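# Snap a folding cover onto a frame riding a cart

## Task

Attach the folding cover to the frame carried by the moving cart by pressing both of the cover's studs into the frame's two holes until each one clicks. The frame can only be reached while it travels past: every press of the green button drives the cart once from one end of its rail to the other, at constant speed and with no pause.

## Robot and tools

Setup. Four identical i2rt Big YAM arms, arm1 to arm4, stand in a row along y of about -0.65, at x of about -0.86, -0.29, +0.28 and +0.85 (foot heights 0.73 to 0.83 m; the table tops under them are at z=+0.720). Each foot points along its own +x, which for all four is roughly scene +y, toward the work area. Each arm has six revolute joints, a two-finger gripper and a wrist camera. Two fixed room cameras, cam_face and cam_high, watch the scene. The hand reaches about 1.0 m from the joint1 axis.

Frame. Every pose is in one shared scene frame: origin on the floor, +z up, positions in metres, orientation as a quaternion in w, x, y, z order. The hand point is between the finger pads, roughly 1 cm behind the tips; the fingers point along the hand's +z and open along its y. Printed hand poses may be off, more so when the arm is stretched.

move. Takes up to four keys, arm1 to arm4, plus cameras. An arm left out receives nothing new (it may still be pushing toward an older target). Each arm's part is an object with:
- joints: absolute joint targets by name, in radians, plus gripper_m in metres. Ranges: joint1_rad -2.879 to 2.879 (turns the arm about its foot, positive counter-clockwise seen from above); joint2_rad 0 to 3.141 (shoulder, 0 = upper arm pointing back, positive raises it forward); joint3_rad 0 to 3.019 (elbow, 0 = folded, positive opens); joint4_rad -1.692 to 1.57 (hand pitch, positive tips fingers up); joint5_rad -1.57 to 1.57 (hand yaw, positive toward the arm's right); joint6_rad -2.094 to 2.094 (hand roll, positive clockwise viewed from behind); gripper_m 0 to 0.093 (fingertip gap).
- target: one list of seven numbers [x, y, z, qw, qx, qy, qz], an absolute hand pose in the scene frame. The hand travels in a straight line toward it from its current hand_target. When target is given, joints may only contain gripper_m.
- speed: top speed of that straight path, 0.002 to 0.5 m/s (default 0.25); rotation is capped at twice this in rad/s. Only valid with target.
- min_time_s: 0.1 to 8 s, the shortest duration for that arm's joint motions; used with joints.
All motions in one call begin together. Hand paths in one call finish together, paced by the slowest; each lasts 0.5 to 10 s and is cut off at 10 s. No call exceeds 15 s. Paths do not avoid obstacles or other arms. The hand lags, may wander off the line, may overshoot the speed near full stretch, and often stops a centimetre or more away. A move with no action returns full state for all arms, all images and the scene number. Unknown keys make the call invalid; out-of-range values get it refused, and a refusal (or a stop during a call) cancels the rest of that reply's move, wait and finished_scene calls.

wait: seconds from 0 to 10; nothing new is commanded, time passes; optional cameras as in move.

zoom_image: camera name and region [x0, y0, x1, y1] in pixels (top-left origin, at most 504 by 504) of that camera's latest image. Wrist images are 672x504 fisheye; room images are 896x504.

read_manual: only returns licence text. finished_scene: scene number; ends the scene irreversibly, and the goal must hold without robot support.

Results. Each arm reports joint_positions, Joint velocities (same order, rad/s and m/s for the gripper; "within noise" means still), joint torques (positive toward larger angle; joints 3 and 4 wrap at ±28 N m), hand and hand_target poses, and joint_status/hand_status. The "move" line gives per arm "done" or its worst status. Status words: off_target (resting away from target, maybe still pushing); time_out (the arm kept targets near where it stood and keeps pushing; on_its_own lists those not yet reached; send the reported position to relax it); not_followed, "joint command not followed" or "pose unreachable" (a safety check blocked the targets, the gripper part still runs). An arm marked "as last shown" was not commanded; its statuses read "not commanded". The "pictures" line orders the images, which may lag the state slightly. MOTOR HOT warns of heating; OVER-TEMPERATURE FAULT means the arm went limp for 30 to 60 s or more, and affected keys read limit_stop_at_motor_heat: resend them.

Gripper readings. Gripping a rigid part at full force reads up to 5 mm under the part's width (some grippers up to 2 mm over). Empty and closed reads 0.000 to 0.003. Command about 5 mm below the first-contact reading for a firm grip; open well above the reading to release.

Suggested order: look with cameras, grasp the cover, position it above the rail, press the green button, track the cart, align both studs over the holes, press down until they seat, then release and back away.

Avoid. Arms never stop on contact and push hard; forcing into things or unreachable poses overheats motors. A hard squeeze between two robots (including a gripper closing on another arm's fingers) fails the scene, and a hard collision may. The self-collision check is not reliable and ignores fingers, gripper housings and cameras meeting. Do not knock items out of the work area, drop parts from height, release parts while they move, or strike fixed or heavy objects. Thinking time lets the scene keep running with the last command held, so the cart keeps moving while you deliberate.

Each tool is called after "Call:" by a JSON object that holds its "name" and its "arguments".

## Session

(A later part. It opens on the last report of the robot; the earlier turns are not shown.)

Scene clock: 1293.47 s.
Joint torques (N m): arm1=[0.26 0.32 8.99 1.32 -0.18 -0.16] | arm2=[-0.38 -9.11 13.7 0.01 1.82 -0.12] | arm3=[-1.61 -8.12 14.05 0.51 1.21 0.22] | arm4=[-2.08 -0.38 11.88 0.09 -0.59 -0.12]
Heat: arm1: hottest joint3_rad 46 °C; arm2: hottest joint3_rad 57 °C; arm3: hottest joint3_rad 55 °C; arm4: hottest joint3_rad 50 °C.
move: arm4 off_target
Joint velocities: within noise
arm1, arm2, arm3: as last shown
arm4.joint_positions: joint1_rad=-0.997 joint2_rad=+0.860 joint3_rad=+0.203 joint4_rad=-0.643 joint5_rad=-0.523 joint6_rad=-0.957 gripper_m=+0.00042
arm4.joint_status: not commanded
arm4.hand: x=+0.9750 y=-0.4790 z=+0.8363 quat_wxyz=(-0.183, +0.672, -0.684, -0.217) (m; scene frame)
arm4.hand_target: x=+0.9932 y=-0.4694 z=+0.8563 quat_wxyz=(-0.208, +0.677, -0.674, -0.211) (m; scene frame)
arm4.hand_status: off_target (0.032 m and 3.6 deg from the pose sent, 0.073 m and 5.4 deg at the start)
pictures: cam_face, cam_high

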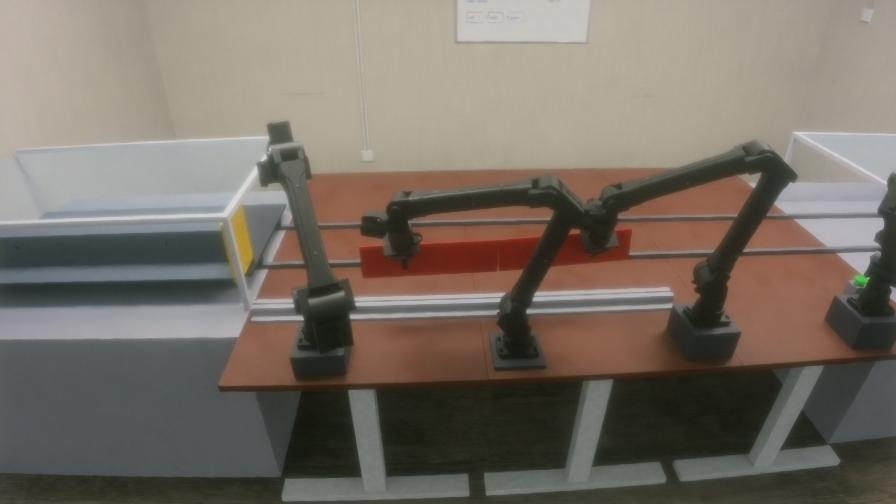

